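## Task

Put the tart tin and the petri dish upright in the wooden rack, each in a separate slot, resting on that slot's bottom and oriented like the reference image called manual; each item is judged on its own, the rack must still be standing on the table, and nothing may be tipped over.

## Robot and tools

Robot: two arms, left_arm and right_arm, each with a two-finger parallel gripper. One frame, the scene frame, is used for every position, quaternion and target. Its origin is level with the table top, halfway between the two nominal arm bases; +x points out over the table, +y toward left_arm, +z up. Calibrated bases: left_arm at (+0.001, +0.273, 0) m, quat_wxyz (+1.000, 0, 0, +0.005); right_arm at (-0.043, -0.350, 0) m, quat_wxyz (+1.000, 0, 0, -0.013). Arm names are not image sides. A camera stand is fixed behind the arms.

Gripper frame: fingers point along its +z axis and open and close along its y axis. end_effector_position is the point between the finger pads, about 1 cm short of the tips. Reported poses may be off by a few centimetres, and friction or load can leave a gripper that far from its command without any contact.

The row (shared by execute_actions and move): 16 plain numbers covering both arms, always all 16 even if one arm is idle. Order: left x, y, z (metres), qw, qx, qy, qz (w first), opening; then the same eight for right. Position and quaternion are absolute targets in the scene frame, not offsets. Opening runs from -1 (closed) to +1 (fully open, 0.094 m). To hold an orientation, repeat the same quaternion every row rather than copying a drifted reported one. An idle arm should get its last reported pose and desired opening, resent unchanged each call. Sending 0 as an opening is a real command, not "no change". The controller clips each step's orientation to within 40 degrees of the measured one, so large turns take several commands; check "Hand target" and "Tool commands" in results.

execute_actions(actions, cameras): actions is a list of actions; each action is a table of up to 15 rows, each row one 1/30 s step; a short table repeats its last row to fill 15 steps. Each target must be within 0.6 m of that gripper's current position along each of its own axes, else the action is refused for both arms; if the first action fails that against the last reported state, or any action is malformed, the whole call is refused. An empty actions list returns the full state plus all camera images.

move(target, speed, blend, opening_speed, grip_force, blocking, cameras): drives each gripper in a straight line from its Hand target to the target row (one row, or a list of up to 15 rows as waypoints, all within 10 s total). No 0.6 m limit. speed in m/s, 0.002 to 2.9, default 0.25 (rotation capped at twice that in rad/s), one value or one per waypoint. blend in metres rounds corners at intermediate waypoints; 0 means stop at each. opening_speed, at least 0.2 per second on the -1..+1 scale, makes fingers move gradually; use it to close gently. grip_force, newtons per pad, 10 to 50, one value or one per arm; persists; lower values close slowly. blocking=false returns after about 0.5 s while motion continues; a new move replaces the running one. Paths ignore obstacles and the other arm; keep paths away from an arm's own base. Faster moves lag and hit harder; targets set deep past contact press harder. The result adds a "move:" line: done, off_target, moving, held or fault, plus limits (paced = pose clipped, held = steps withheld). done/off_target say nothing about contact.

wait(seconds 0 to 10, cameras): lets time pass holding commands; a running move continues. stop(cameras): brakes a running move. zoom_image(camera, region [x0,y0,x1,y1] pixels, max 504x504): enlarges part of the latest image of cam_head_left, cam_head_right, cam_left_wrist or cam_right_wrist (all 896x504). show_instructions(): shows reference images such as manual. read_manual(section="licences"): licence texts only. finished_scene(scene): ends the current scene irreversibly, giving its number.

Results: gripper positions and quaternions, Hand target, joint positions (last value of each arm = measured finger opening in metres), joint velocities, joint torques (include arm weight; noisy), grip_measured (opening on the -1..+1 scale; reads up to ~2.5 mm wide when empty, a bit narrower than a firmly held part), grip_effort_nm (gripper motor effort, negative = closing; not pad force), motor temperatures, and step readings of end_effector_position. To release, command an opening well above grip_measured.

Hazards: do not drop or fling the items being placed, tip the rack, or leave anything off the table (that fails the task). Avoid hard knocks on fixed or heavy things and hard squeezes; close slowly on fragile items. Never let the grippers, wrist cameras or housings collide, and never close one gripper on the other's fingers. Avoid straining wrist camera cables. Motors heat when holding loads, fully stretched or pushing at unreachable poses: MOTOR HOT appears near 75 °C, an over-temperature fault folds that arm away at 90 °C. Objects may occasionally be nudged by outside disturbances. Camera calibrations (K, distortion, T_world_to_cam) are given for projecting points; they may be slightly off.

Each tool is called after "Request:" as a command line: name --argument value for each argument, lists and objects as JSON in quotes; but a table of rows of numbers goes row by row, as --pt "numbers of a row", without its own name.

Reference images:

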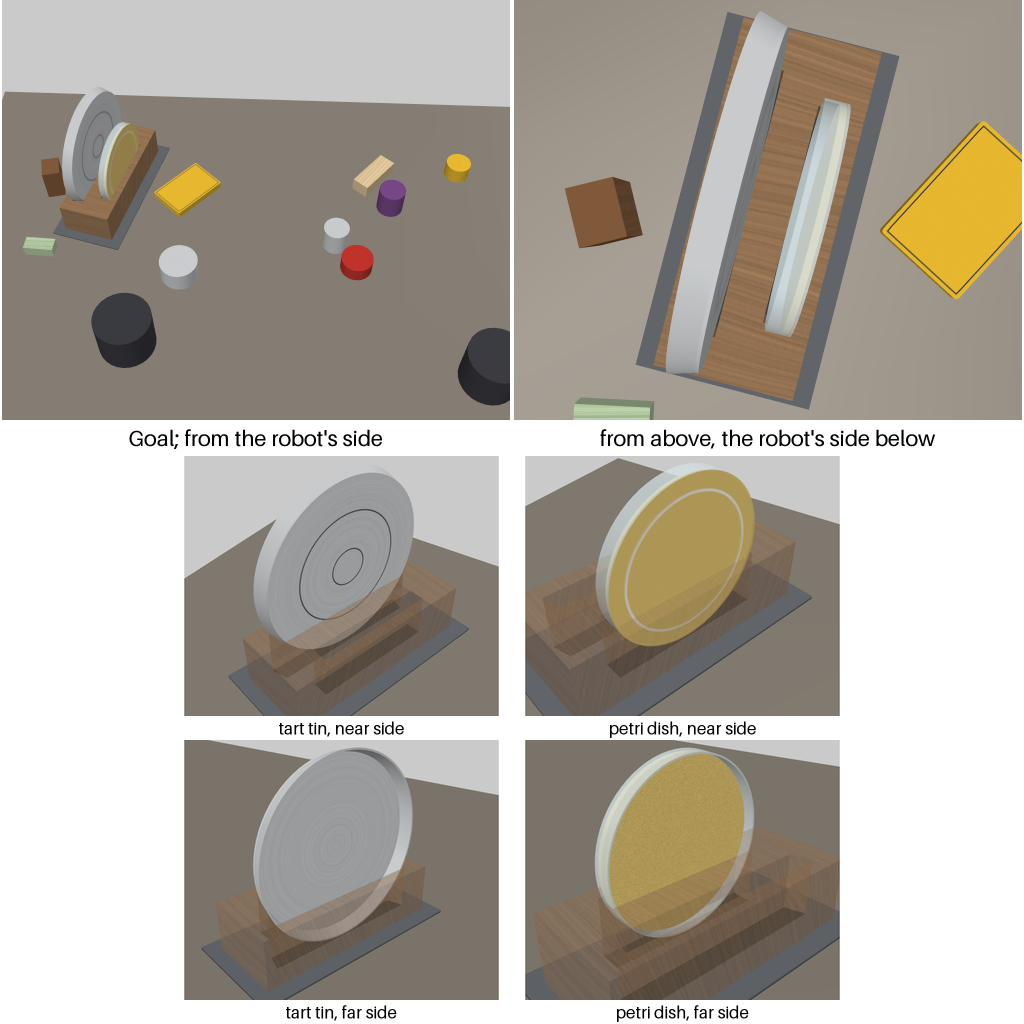

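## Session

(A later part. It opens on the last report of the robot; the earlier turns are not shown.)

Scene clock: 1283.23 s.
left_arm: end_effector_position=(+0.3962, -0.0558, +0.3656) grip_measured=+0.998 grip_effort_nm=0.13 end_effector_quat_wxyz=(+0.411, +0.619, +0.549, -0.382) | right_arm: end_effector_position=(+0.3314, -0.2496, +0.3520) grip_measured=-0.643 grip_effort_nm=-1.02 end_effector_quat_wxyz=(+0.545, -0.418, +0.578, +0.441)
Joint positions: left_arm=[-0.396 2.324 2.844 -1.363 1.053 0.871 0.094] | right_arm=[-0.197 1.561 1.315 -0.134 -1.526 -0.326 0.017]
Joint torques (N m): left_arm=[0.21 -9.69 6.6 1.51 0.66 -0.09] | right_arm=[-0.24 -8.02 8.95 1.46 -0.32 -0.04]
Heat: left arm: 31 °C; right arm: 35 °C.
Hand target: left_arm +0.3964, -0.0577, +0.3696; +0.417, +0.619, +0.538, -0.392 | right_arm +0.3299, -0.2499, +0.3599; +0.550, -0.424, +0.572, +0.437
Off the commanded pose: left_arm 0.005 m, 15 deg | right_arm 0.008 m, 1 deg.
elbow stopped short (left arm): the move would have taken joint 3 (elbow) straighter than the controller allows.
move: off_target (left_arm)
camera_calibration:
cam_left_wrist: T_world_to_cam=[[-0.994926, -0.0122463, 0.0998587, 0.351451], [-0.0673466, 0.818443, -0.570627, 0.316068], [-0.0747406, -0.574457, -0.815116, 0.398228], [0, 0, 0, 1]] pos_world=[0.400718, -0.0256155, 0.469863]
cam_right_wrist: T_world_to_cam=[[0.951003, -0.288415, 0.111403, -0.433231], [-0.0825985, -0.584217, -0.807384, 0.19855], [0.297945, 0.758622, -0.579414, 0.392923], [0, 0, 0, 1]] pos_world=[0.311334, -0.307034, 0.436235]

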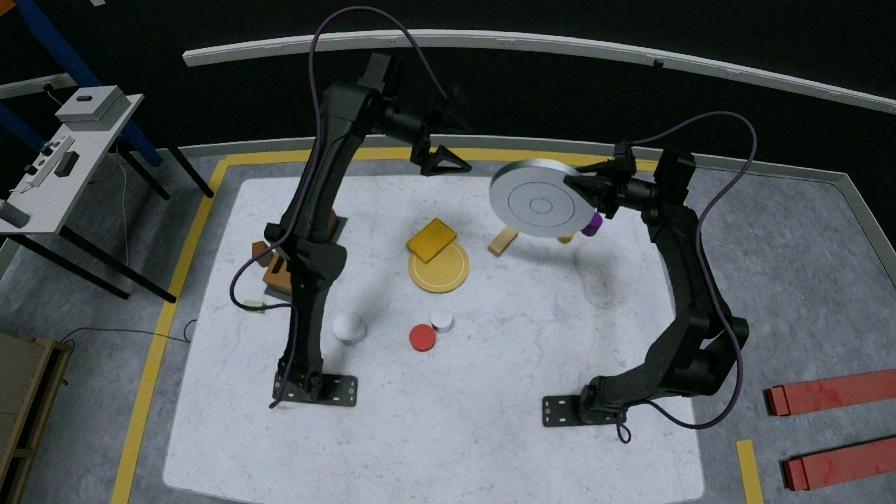

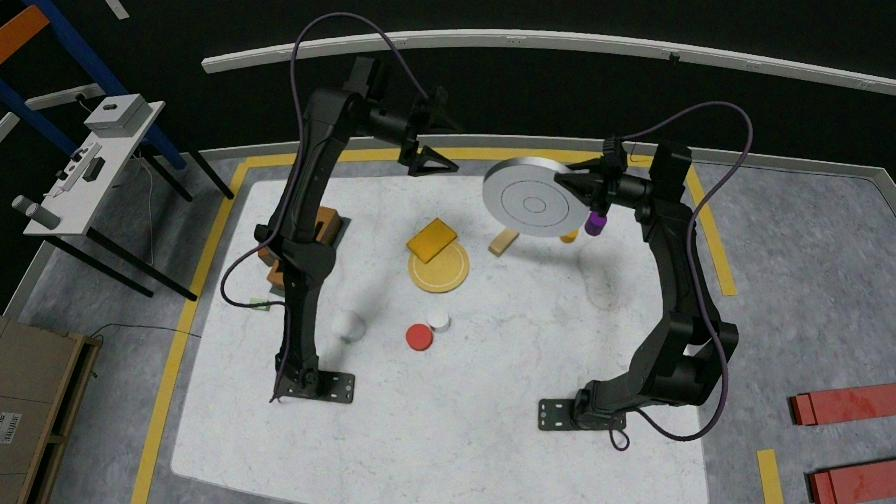

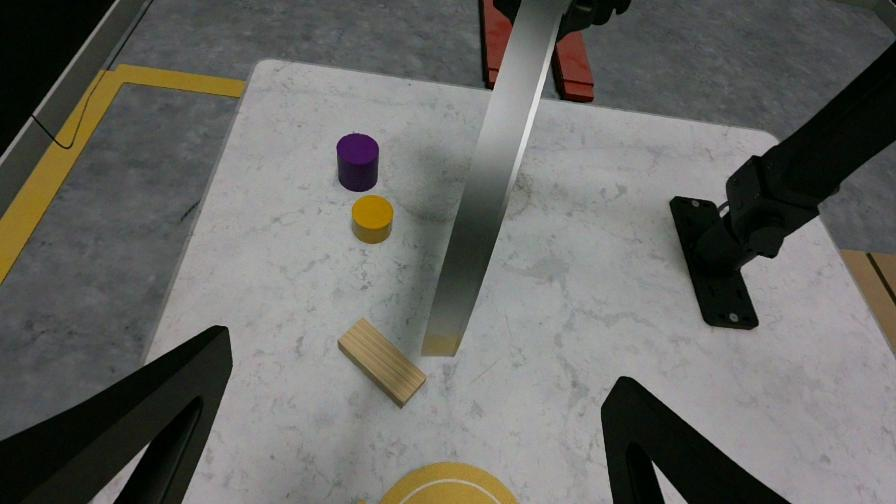

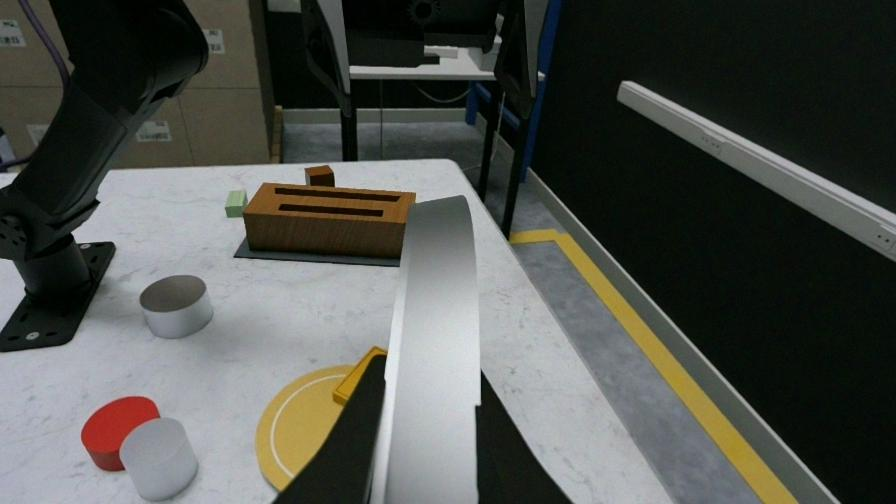

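Request:
move --pt "0.342 -0.045 0.31 0.3044 0.6871 0.5272 -0.3967 1 0.28 -0.24 0.30 0.549 -0.425 0.572 0.437 -1" --speed 0.15 --cameras '["all"]'

Scene clock: 1293.90 s.
left_arm: end_effector_position=(+0.3559, -0.0490, +0.2877) grip_measured=+0.998 grip_effort_nm=0.13 end_effector_quat_wxyz=(+0.303, +0.674, +0.545, -0.397) | right_arm: end_effector_position=(+0.2867, -0.2394, +0.2926) grip_measured=-0.643 grip_effort_nm=-1.02 end_effector_quat_wxyz=(+0.537, -0.412, +0.586, +0.447)
Joint positions: left_arm=[-0.422 2.251 2.514 -1.545 1.02 1.207 0.094] | right_arm=[-0.197 1.425 1.002 -0.128 -1.524 -0.47 0.017]
Joint torques (N m): left_arm=[-0.27 -15.19 4.41 0.72 0.54 0.11] | right_arm=[-0.68 -8.62 6.45 1.61 -0.46 -0.19]
Heat: left arm: 32 °C; right arm: 35 °C.
Hand target: left_arm +0.3425, -0.0458, +0.3093; +0.317, +0.680, +0.531, -0.394 | right_arm +0.2802, -0.2398, +0.2998; +0.548, -0.425, +0.572, +0.437
Off the commanded pose: left_arm 0.027 m, 3 deg | right_arm 0.010 m, 3 deg.
joint sent to its limit (left arm) — joint 4 (wrist pitch), lower limit. The joint targets still meet the commanded pose.
move: off_target (left_arm, right_arm)
camera_calibration:
cam_left_wrist: T_world_to_cam=[[-0.972301, 0.120838, 0.200071, 0.288942], [0.023729, 0.902599, -0.429828, 0.194562], [-0.232524, -0.413175, -0.880466, 0.418564], [0, 0, 0, 1]] pos_world=[0.373648, -0.0375867, 0.394351]
cam_right_wrist: T_world_to_cam=[[0.954125, -0.287478, 0.0836839, -0.373742], [-0.105613, -0.584672, -0.804366, 0.158458], [0.280165, 0.758627, -0.588211, 0.371772], [0, 0, 0, 1]] pos_world=[0.269174, -0.296833, 0.377415]

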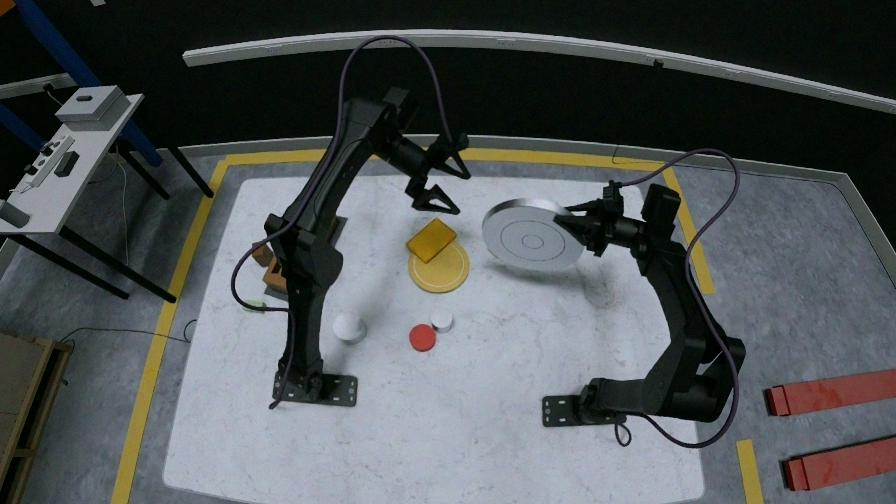

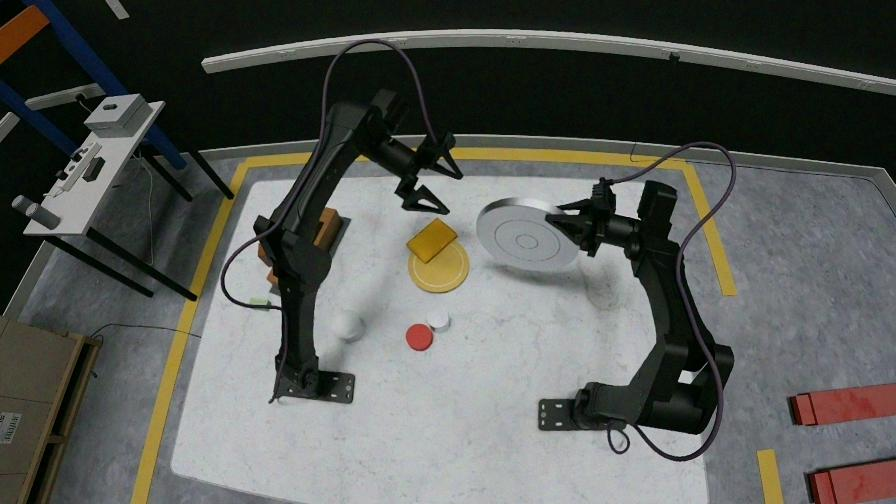

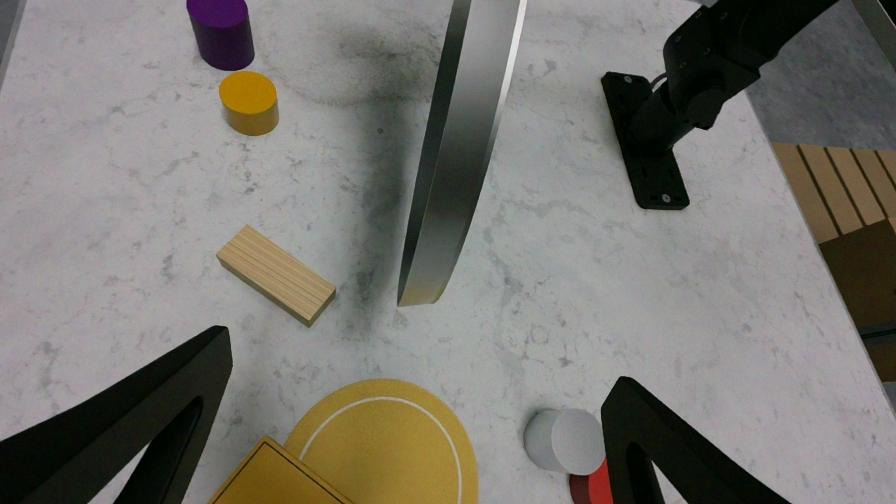

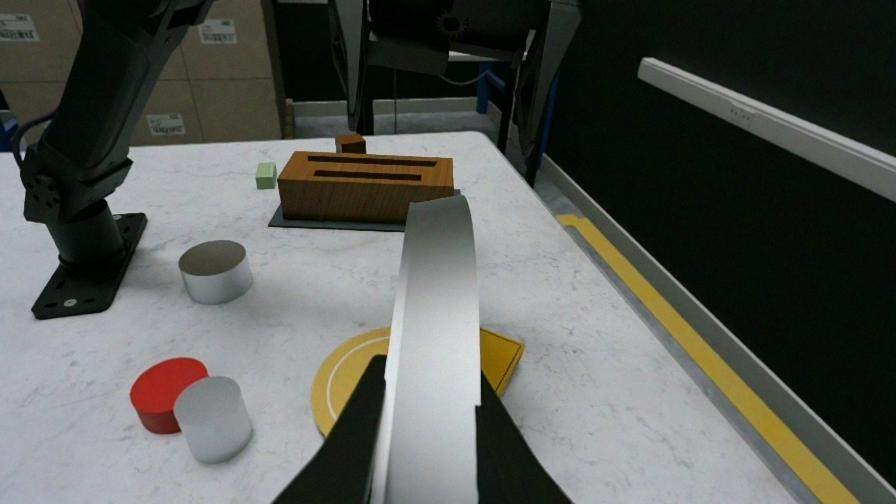

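Request:
move --pt "0.326 -0.045 0.308 0.3044 0.6871 0.5272 -0.3967 1 0.28 -0.24 0.30 0.549 -0.425 0.572 0.437 -1" --pt "0.310 -0.127 0.267 0.3044 0.6871 0.5272 -0.3967 1 0.28 -0.24 0.30 0.549 -0.425 0.572 0.437 -1" --speed 0.08 --blend '[0.01,0]' --cameras '["cam_left_wrist","cam_right_wrist","cam_head_right"]'

Scene clock: 1333.87 s.
left_arm: end_effector_position=(+0.3174, -0.1302, +0.2386) grip_measured=+0.998 grip_effort_nm=0.13 end_effector_quat_wxyz=(+0.279, +0.684, +0.543, -0.400) | right_arm: end_effector_position=(+0.2867, -0.2394, +0.2926) grip_measured=-0.643 grip_effort_nm=-1.02 end_effector_quat_wxyz=(+0.537, -0.412, +0.585, +0.447)
Joint positions: left_arm=[-0.63 2.143 2.123 -1.068 0.937 0.933 0.094] | right_arm=[-0.197 1.425 1.002 -0.128 -1.524 -0.471 0.017]
Joint torques (N m): left_arm=[-0.13 -15.8 5.19 1.22 0.47 -0.07] | right_arm=[-0.69 -8.62 6.43 1.59 -0.46 -0.18]
Motor temperatures (°C): left_arm=[24 41 30 27 27 25 24] | right_arm=[24 34 32 29 25 25 29]
Heat: left arm: 41 °C; right arm: 34 °C.
Hand target: left_arm +0.3098, -0.1270, +0.2665; +0.304, +0.687, +0.527, -0.397 | right_arm +0.2802, -0.2398, +0.2998; +0.548, -0.425, +0.572, +0.437
Off the commanded pose: left_arm 0.029 m, 3 deg | right_arm 0.010 m, 3 deg.
move: off_target (left_arm, right_arm); blend cut to 0.0083 m at target 1
camera_calibration:
cam_left_wrist: T_world_to_cam=[[-0.963086, 0.148262, 0.224684, 0.265776], [0.0473888, 0.915002, -0.400655, 0.234715], [-0.264988, -0.375218, -0.888252, 0.349945], [0, 0, 0, 1]] pos_world=[0.337574, -0.122864, 0.345164]
cam_right_wrist: T_world_to_cam=[[0.954047, -0.287408, 0.0848024, -0.374026], [-0.104696, -0.584867, -0.804344, 0.158135], [0.280773, 0.758503, -0.588081, 0.371551], [0, 0, 0, 1]] pos_world=[0.269073, -0.296833, 0.377415]
Images, in order (width x height): cam_head_right 896x504, cam_left_wrist 896x504, cam_right_wrist 896x504.

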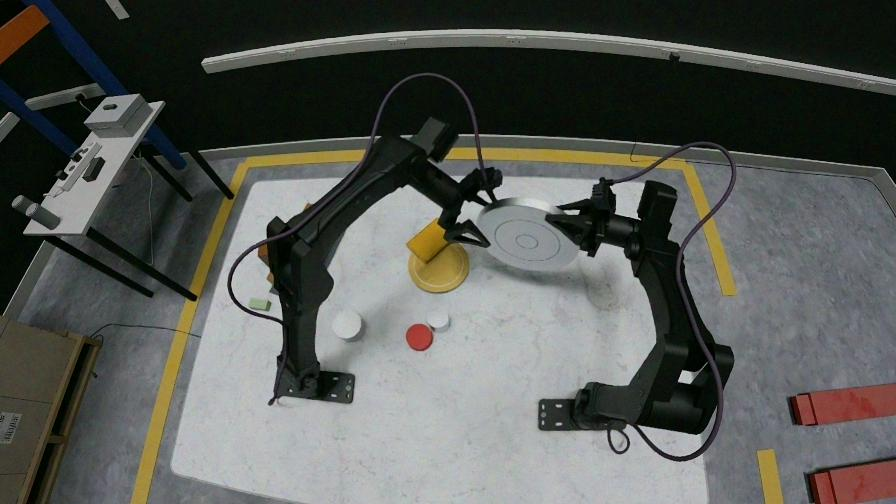

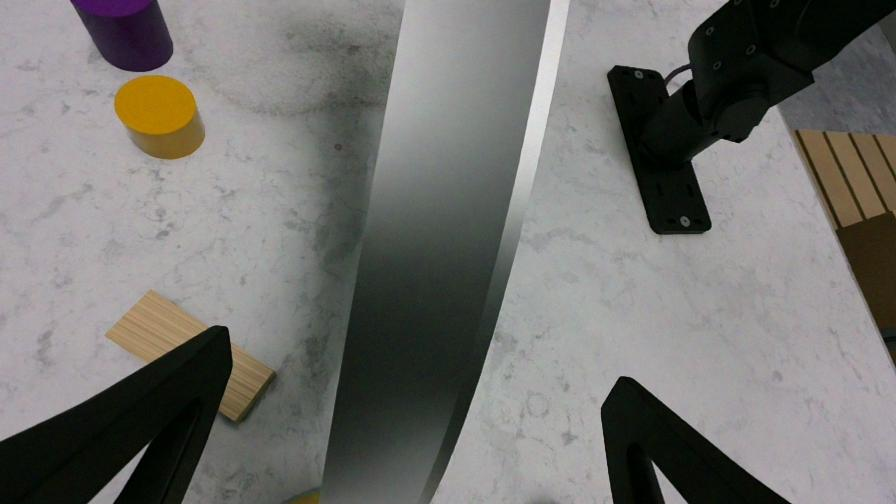

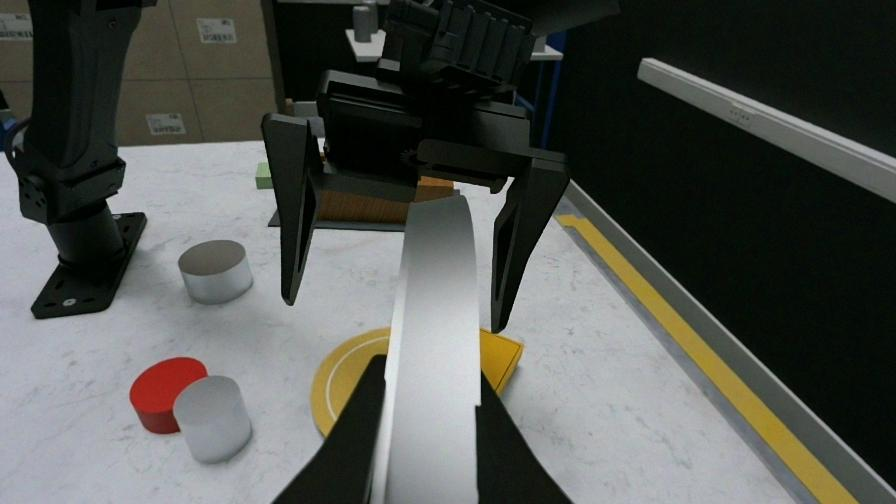

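Request:
move --pt "0.307 -0.139 0.261 0.3044 0.6871 0.5272 -0.3967 1 0.28 -0.24 0.30 0.549 -0.425 0.572 0.437 -1" --pt "0.307 -0.139 0.261 0.3044 0.6871 0.5272 -0.3967 -0.7 0.28 -0.24 0.30 0.549 -0.425 0.572 0.437 -1" --speed 0.06 --opening_speed 0.7 --cameras '["cam_left_wrist","cam_right_wrist"]'

Scene clock: 1351.40 s.
left_arm: end_effector_position=(+0.3154, -0.1420, +0.2357) grip_measured=-0.699 grip_effort_nm=-0.63 end_effector_quat_wxyz=(+0.288, +0.688, +0.535, -0.397) | right_arm: end_effector_position=(+0.2842, -0.2387, +0.2942) grip_measured=-0.640 grip_effort_nm=-1.02 end_effector_quat_wxyz=(+0.538, -0.417, +0.578, +0.450)
Joint positions: left_arm=[-0.654 2.143 2.101 -1.002 0.926 0.91 0.014] | right_arm=[-0.197 1.425 1.002 -0.128 -1.541 -0.481 0.017]
Joint torques (N m): left_arm=[-0.31 -15.41 5.41 1.22 0.47 -0.2] | right_arm=[-0.7 -8.68 6.58 1.51 -0.34 -0.07]
Heat: left arm: 43 °C; right arm: 34 °C.
Hand target: left_arm +0.3070, -0.1391, +0.2605; +0.304, +0.687, +0.527, -0.397 | right_arm +0.2800, -0.2398, +0.2999; +0.548, -0.425, +0.572, +0.437
Off the commanded pose: left_arm 0.027 m, 2 deg | right_arm 0.007 m, 2 deg.
move: off_target (left_arm); target 2's new opening was sent with left_arm's hand 0.028 m and 3 deg from that target
camera_calibration:
cam_left_wrist: T_world_to_cam=[[-0.966901, 0.157354, 0.200851, 0.274463], [0.0625847, 0.909404, -0.411177, 0.241426], [-0.247355, -0.384998, -0.889152, 0.335641], [0, 0, 0, 1]] pos_world=[0.333292, -0.133521, 0.342579]
cam_right_wrist: T_world_to_cam=[[0.957172, -0.273775, 0.0941786, -0.371965], [-0.0866433, -0.581252, -0.809098, 0.156762], [0.276252, 0.766285, -0.580079, 0.37351], [0, 0, 0, 1]] pos_world=[0.266434, -0.296932, 0.378532]
Images, in order (width x height): cam_left_wrist 896x504, cam_right_wrist 896x504.

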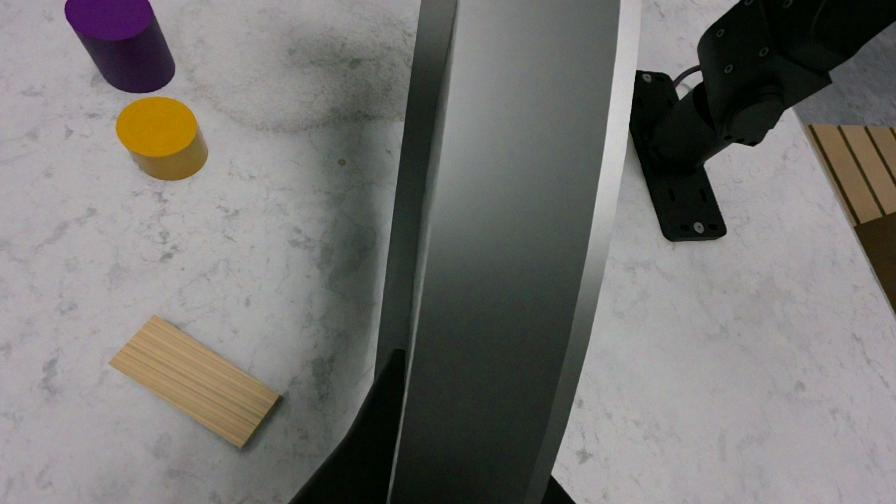

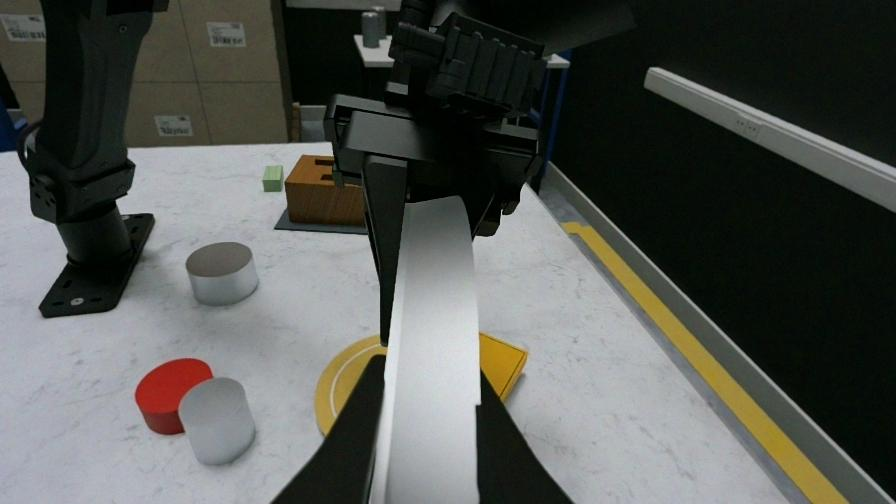

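Request:
move --pt "0.307 -0.139 0.261 0.3044 0.6871 0.5272 -0.3967 -1 0.28 -0.24 0.30 0.549 -0.425 0.572 0.437 -1" --pt "0.307 -0.139 0.261 0.3044 0.6871 0.5272 -0.3967 -1 0.28 -0.24 0.30 0.549 -0.425 0.572 0.437 0.3" --opening_speed 0.8 --cameras '["cam_left_wrist","cam_right_wrist"]'

Scene clock: 1363.17 s.
left_arm: end_effector_position=(+0.3174, -0.1408, +0.2315) grip_measured=-0.712 grip_effort_nm=-1.03 end_effector_quat_wxyz=(+0.283, +0.686, +0.546, -0.389) | right_arm: end_effector_position=(+0.2842, -0.2389, +0.2951) grip_measured=+0.298 grip_effort_nm=0.09 end_effector_quat_wxyz=(+0.541, -0.419, +0.577, +0.445)
Joint positions: left_arm=[-0.655 2.143 2.098 -1.003 0.903 0.895 0.014] | right_arm=[-0.197 1.42 1.002 -0.128 -1.535 -0.486 0.061]
Joint torques (N m): left_arm=[-0.27 -15.41 5.65 1.23 0.66 -0.07] | right_arm=[-0.72 -8.12 6.58 1.52 -0.35 -0.07]
Heat: left arm: 44 °C; right arm: 34 °C.
Hand target: left_arm +0.3070, -0.1390, +0.2603; +0.304, +0.687, +0.527, -0.397 | right_arm +0.2801, -0.2399, +0.2999; +0.548, -0.425, +0.572, +0.437
Off the commanded pose: left_arm 0.031 m, 3 deg | right_arm 0.007 m, 2 deg.
move: off_target (left_arm)
camera_calibration:
cam_left_wrist: T_world_to_cam=[[-0.96869, 0.134787, 0.208499, 0.272639], [0.0438019, 0.919408, -0.390858, 0.241123], [-0.244378, -0.369487, -0.896526, 0.33574], [0, 0, 0, 1]] pos_world=[0.335588, -0.134387, 0.338399]
cam_right_wrist: T_world_to_cam=[[0.954757, -0.278234, 0.104999, -0.375668], [-0.0818203, -0.58521, -0.806744, 0.154282], [0.28591, 0.761653, -0.581498, 0.370629], [0, 0, 0, 1]] pos_world=[0.265328, -0.296527, 0.37943]
Images, in order (width x height): cam_left_wrist 896x504, cam_right_wrist 896x504.

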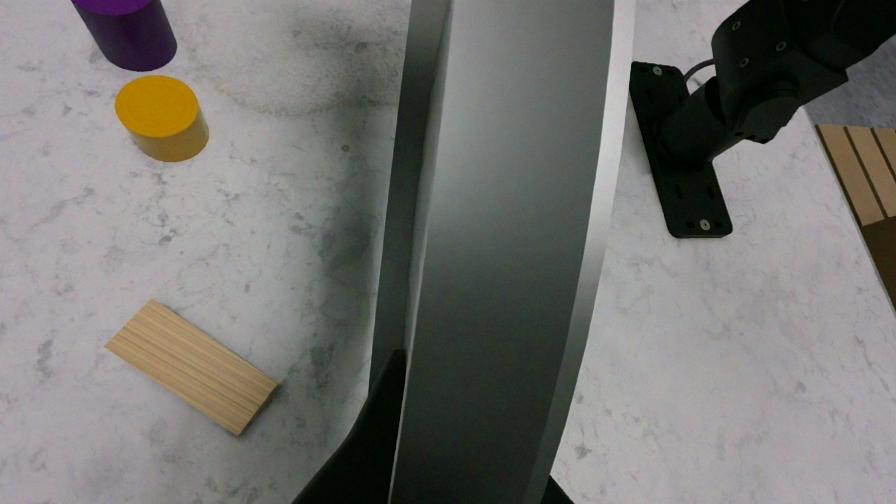

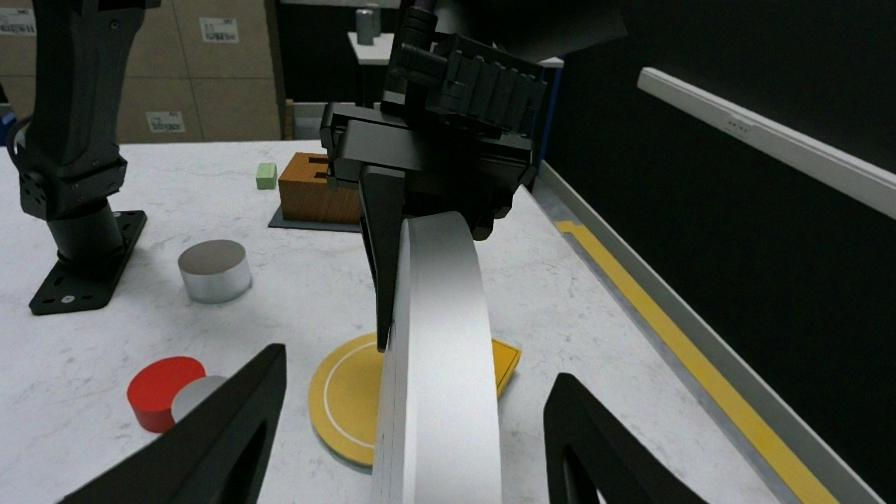

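Request:
move --pt "0.307 -0.139 0.285 0.3044 0.6871 0.5272 -0.3967 -1 0.262 -0.31 0.31 0.549 -0.425 0.572 0.437 0.5" --pt "0.32 -0.05 0.37 0.38 0.56 0.67 -0.32 -1 0.22 -0.42 0.31 0.549 -0.425 0.572 0.437 0.5" --pt "0.22 0.18 0.36 0.4924 0.1504 0.853 -0.0868 -1 0.22 -0.42 0.31 0.549 -0.425 0.572 0.437 0.5" --speed '[0.08,0.25,0.3]' --blend '[0.01,0.03,0]' --cameras '["all"]'

Scene clock: 1384.93 s.
left_arm: end_effector_position=(+0.2172, +0.1801, +0.3521) grip_measured=-0.713 grip_effort_nm=-1.03 end_effector_quat_wxyz=(+0.476, +0.158, +0.861, -0.085) | right_arm: end_effector_position=(+0.2245, -0.4215, +0.3081) grip_measured=+0.498 grip_effort_nm=0.09 end_effector_quat_wxyz=(+0.670, -0.190, +0.688, +0.206)
Joint positions: left_arm=[-0.512 0.822 1.341 -1.085 -0.121 -0.072 0.013] | right_arm=[-0.948 1.068 0.828 -0.339 -1.537 -0.55 0.07]
Joint torques (N m): left_arm=[-0.61 0.84 4.98 2.18 -0.2 -0.12] | right_arm=[-0.96 -3.25 7.16 1.19 -0.53 -0.16]
Heat: left arm: 44 °C; right arm: 34 °C.
Hand target: left_arm +0.2197, +0.1801, +0.3600; +0.492, +0.150, +0.853, -0.087 | right_arm +0.2210, -0.4195, +0.3101; +0.673, -0.192, +0.684, +0.208
Off the commanded pose: left_arm 0.008 m, 2 deg | right_arm 0.005 m, 43 deg; orientation clipped.
joint sent to its limit (right arm) — joint 5 (wrist yaw), lower limit. The joint targets are off in orientation, not in position.
move: off_target (right_arm); limits=paced
camera_calibration:
cam_left_wrist: T_world_to_cam=[[-0.248345, -0.953766, 0.16928, 0.160596], [-0.90043, 0.162867, -0.403361, 0.343361], [0.357142, -0.252598, -0.899247, 0.387229], [0, 0, 0, 1]] pos_world=[0.210761, 0.195062, 0.459527]
cam_right_wrist: T_world_to_cam=[[0.508177, -0.850578, 0.13518, -0.52111], [-0.445185, -0.393785, -0.804204, 0.214522], [0.737269, 0.348498, -0.578777, 0.258086], [0, 0, 0, 1]] pos_world=[0.170039, -0.448712, 0.392337]

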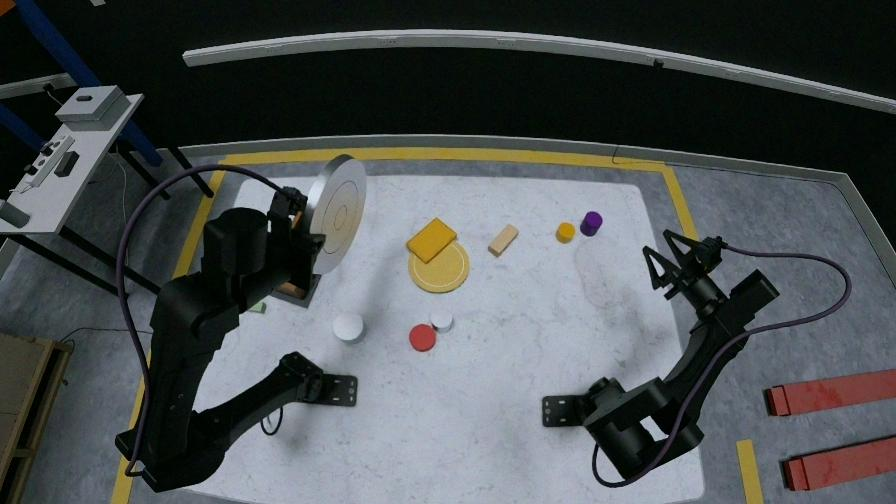

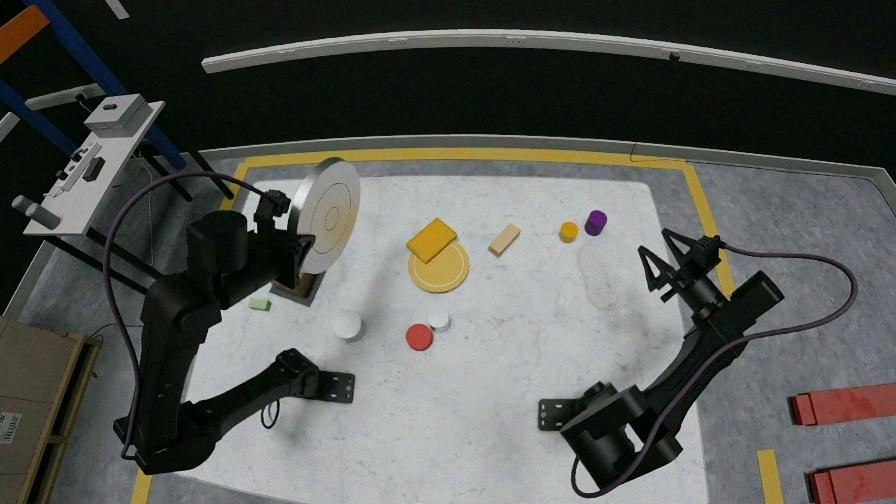

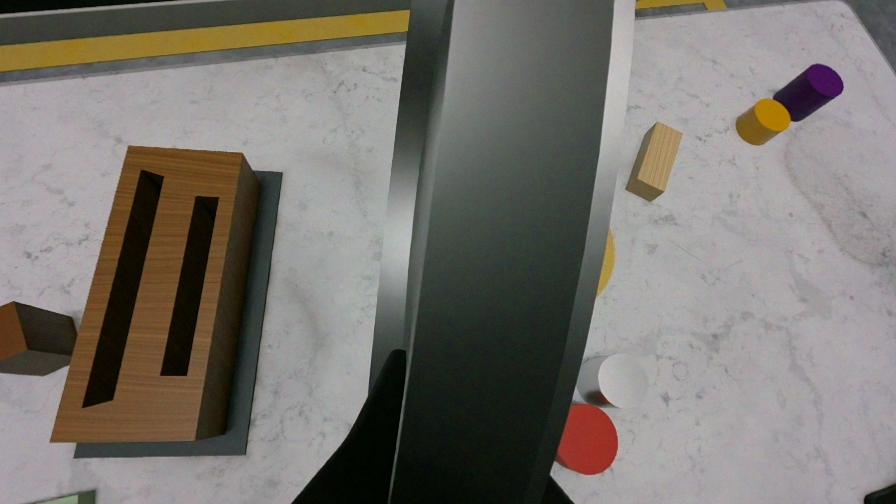

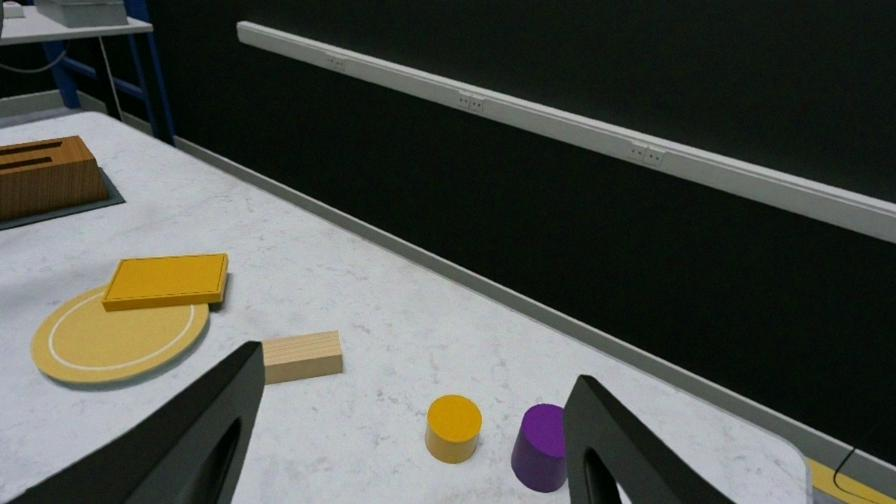

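Request:
move --target '[0.307,0.372,0.30,0.4829,0.0785,0.8711,-0.0435,-1,0.22,-0.42,0.31,0.670,-0.190,0.688,0.206,0.5]' --speed 0.2 --cameras '["cam_left_wrist","cam_head_left","cam_head_right"]'

Scene clock: 1424.27 s.
left_arm: end_effector_position=(+0.3010, +0.3727, +0.2826) grip_measured=-0.713 grip_effort_nm=-1.03 end_effector_quat_wxyz=(+0.455, +0.058, +0.887, -0.051) | right_arm: end_effector_position=(+0.2241, -0.4222, +0.3077) grip_measured=+0.498 grip_effort_nm=0.09 end_effector_quat_wxyz=(+0.669, -0.186, +0.689, +0.207)
Joint positions: left_arm=[0.666 1.153 1.232 -0.906 0.659 0.541 0.013] | right_arm=[-0.952 1.068 0.828 -0.345 -1.537 -0.548 0.07]
Joint torques (N m): left_arm=[0.46 -2.67 7.58 1.92 0.64 0.1] | right_arm=[-0.94 -3.89 7.08 1.18 -0.44 -0.18]
Motor temperatures (°C): left_arm=[24 36 30 31 27 25 26] | right_arm=[24 32 32 29 26 25 28]
Heat: left arm: 36 °C; right arm: 32 °C.
Hand target: left_arm +0.3060, +0.3717, +0.3000; +0.482, +0.079, +0.871, -0.043 | right_arm +0.2204, -0.4199, +0.3100; +0.672, -0.188, +0.686, +0.205
Off the commanded pose: left_arm 0.018 m, 4 deg | right_arm 0.005 m, 1 deg.
move: off_target (left_arm)
camera_calibration:
cam_left_wrist: T_world_to_cam=[[-0.0316377, -0.978795, 0.202382, 0.311609], [-0.938889, -0.0403351, -0.341848, 0.429258], [0.342762, -0.20083, -0.917704, 0.333758], [0, 0, 0, 1]] pos_world=[0.298484, 0.389344, 0.389968]
Images, in order (width x height): cam_head_left 896x504, cam_head_right 896x504, cam_left_wrist 896x504.

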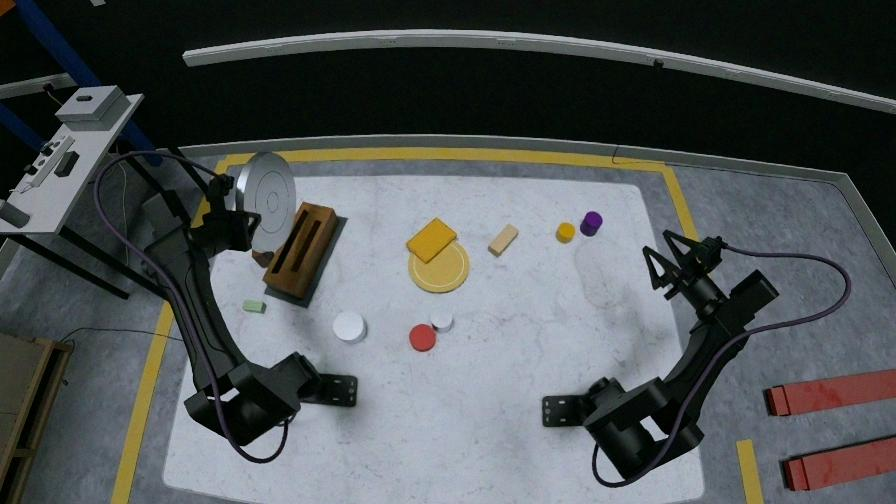

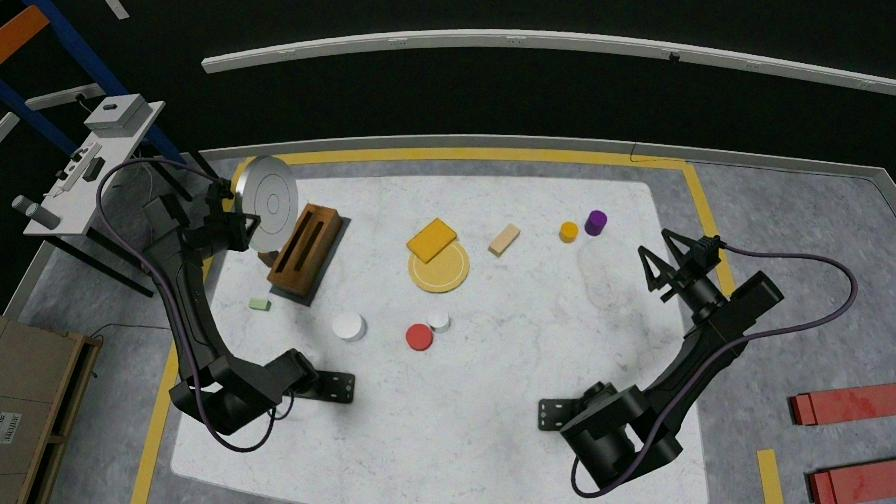

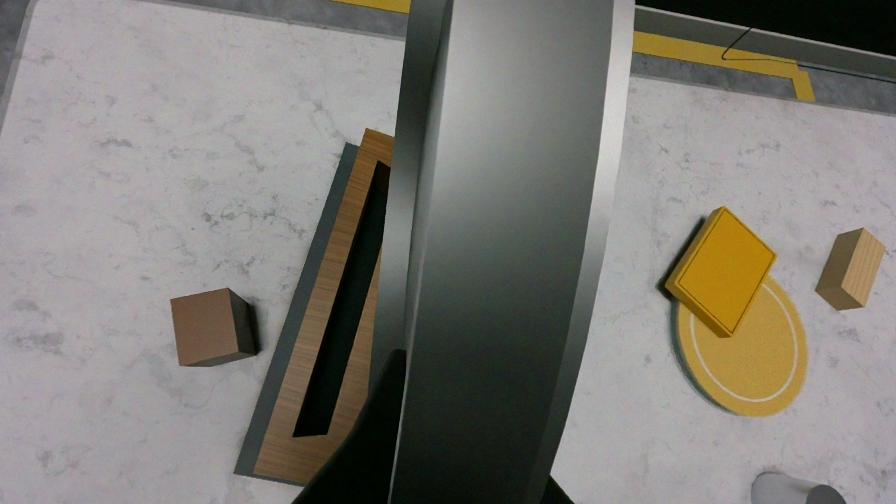

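Request:
move --target '[0.313,0.407,0.30,0.4818,0.0975,0.8692,-0.0541,-1,0.22,-0.42,0.31,0.670,-0.190,0.688,0.206,0.5]' --speed 0.15 --cameras '["cam_left_wrist","cam_head_right"]'

Scene clock: 1464.03 s.
left_arm: end_effector_position=(+0.3081, +0.4080, +0.2820) grip_measured=-0.713 grip_effort_nm=-1.03 end_effector_quat_wxyz=(+0.459, +0.079, +0.883, -0.056) | right_arm: end_effector_position=(+0.2241, -0.4222, +0.3077) grip_measured=+0.498 grip_effort_nm=0.09 end_effector_quat_wxyz=(+0.669, -0.185, +0.689, +0.208)
Joint positions: left_arm=[0.783 1.291 1.327 -0.953 0.765 0.702 0.013] | right_arm=[-0.952 1.068 0.828 -0.345 -1.537 -0.547 0.07]
Joint torques (N m): left_arm=[0.5 -3.15 9.18 1.5 0.75 0.12] | right_arm=[-0.92 -3.92 7.01 1.19 -0.45 -0.19]
Heat: left arm: 33 °C; right arm: 32 °C.
Hand target: left_arm +0.3123, +0.4067, +0.2998; +0.482, +0.098, +0.869, -0.053 | right_arm +0.2204, -0.4199, +0.3100; +0.672, -0.188, +0.686, +0.205
Off the commanded pose: left_arm 0.019 m, 4 deg | right_arm 0.005 m, 1 deg.
move: off_target (left_arm)
camera_calibration:
cam_left_wrist: T_world_to_cam=[[-0.0761405, -0.978029, 0.194066, 0.362183], [-0.935446, 0.0026899, -0.35346, 0.421816], [0.345172, -0.208451, -0.915098, 0.33948], [0, 0, 0, 1]] pos_world=[0.304984, 0.423856, 0.389465]
Images, in order (width x height): cam_head_right 896x504, cam_left_wrist 896x504.

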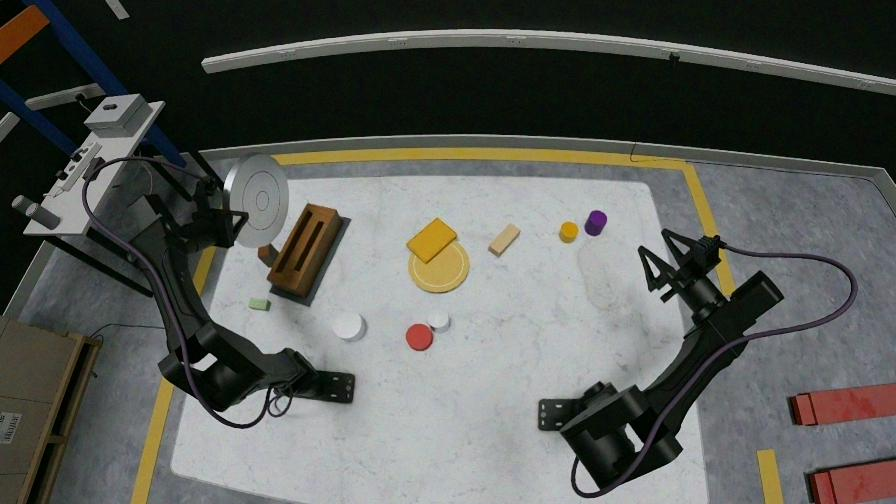

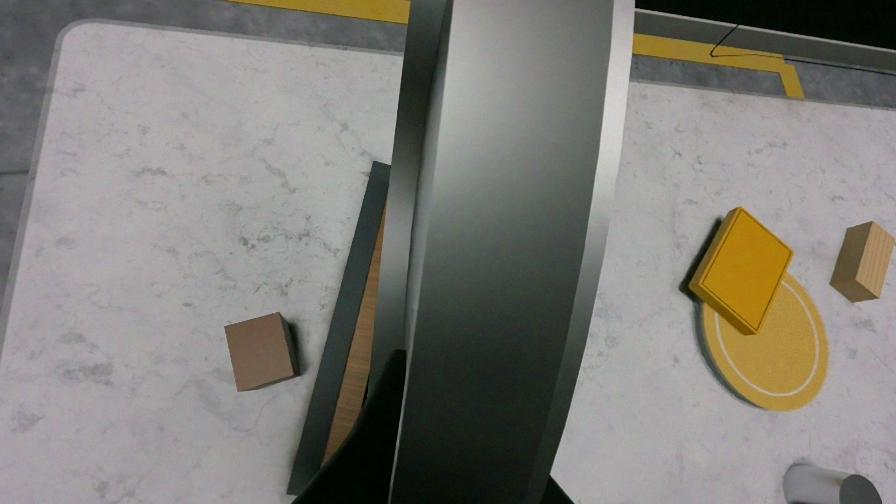

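Request:
move --pt "0.314 0.408 0.27 0.4818 0.1262 0.8655 -0.0549 -1 0.22 -0.42 0.31 0.670 -0.190 0.688 0.206 0.5" --speed 0.08 --cameras '["cam_left_wrist","cam_head_left"]'

Request:
zoom_image --camera "cam_head_left" --region '[180, 130, 400, 330]'

Scene clock: 1498.73 s.
left_arm: end_effector_position=(+0.3096, +0.4088, +0.2624) grip_measured=-0.713 grip_effort_nm=-1.03 end_effector_quat_wxyz=(+0.461, +0.112, +0.878, -0.053) | right_arm: end_effector_position=(+0.2241, -0.4222, +0.3077) grip_measured=+0.498 grip_effort_nm=0.09 end_effector_quat_wxyz=(+0.669, -0.185, +0.689, +0.208)
Joint positions: left_arm=[0.793 1.298 1.253 -0.897 0.792 0.787 0.013] | right_arm=[-0.952 1.068 0.828 -0.345 -1.537 -0.547 0.07]
Joint torques (N m): left_arm=[0.65 -3.38 5.98 1.65 0.77 0.08] | right_arm=[-0.94 -3.92 7.05 1.19 -0.45 -0.18]
Heat: left arm: 33 °C; right arm: 32 °C.
Hand target: left_arm +0.3136, +0.4080, +0.2701; +0.481, +0.126, +0.866, -0.054 | right_arm +0.2204, -0.4199, +0.3100; +0.672, -0.188, +0.686, +0.205
Off the commanded pose: left_arm 0.009 m, 3 deg | right_arm 0.005 m, 1 deg.
move: off_target (left_arm)
camera_calibration:
cam_left_wrist: T_world_to_cam=[[-0.132679, -0.978405, 0.158495, 0.393872], [-0.928757, 0.0668827, -0.364604, 0.390946], [0.34613, -0.195579, -0.917575, 0.316243], [0, 0, 0, 1]] pos_world=[0.305891, 0.421069, 0.37029]
Images, in order (width x height): cam_head_left 896x504, cam_left_wrist 896x504.

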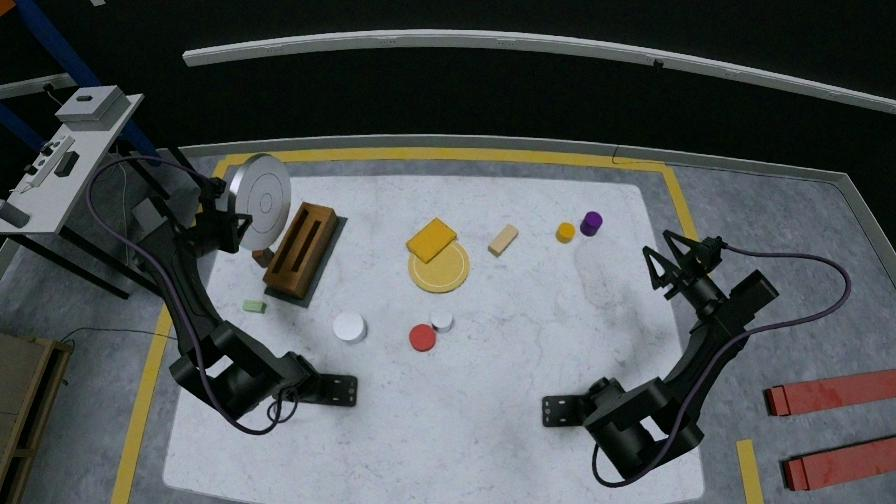

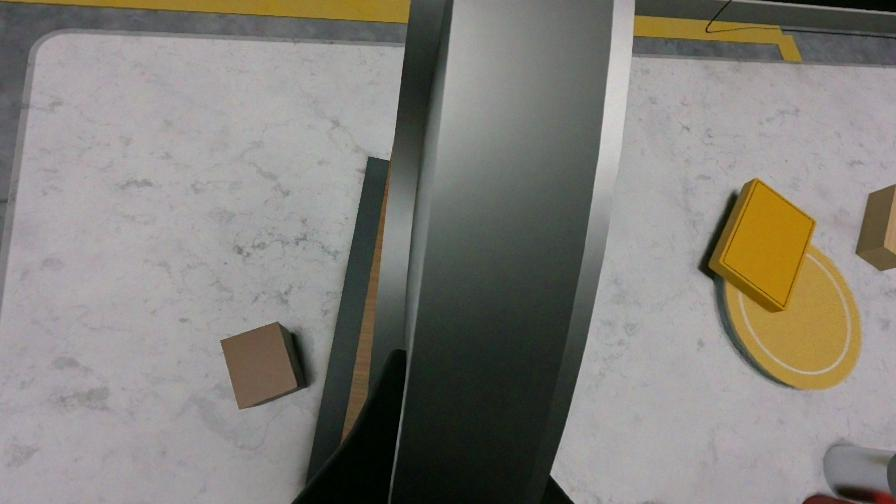

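Scaled by 2.291 from the camera's 896x504 image, which has a finer 1280x720 frame.

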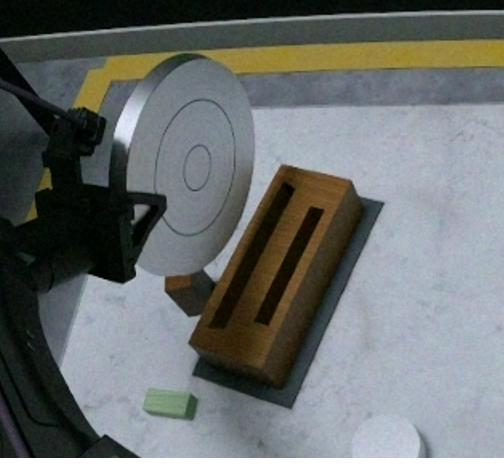

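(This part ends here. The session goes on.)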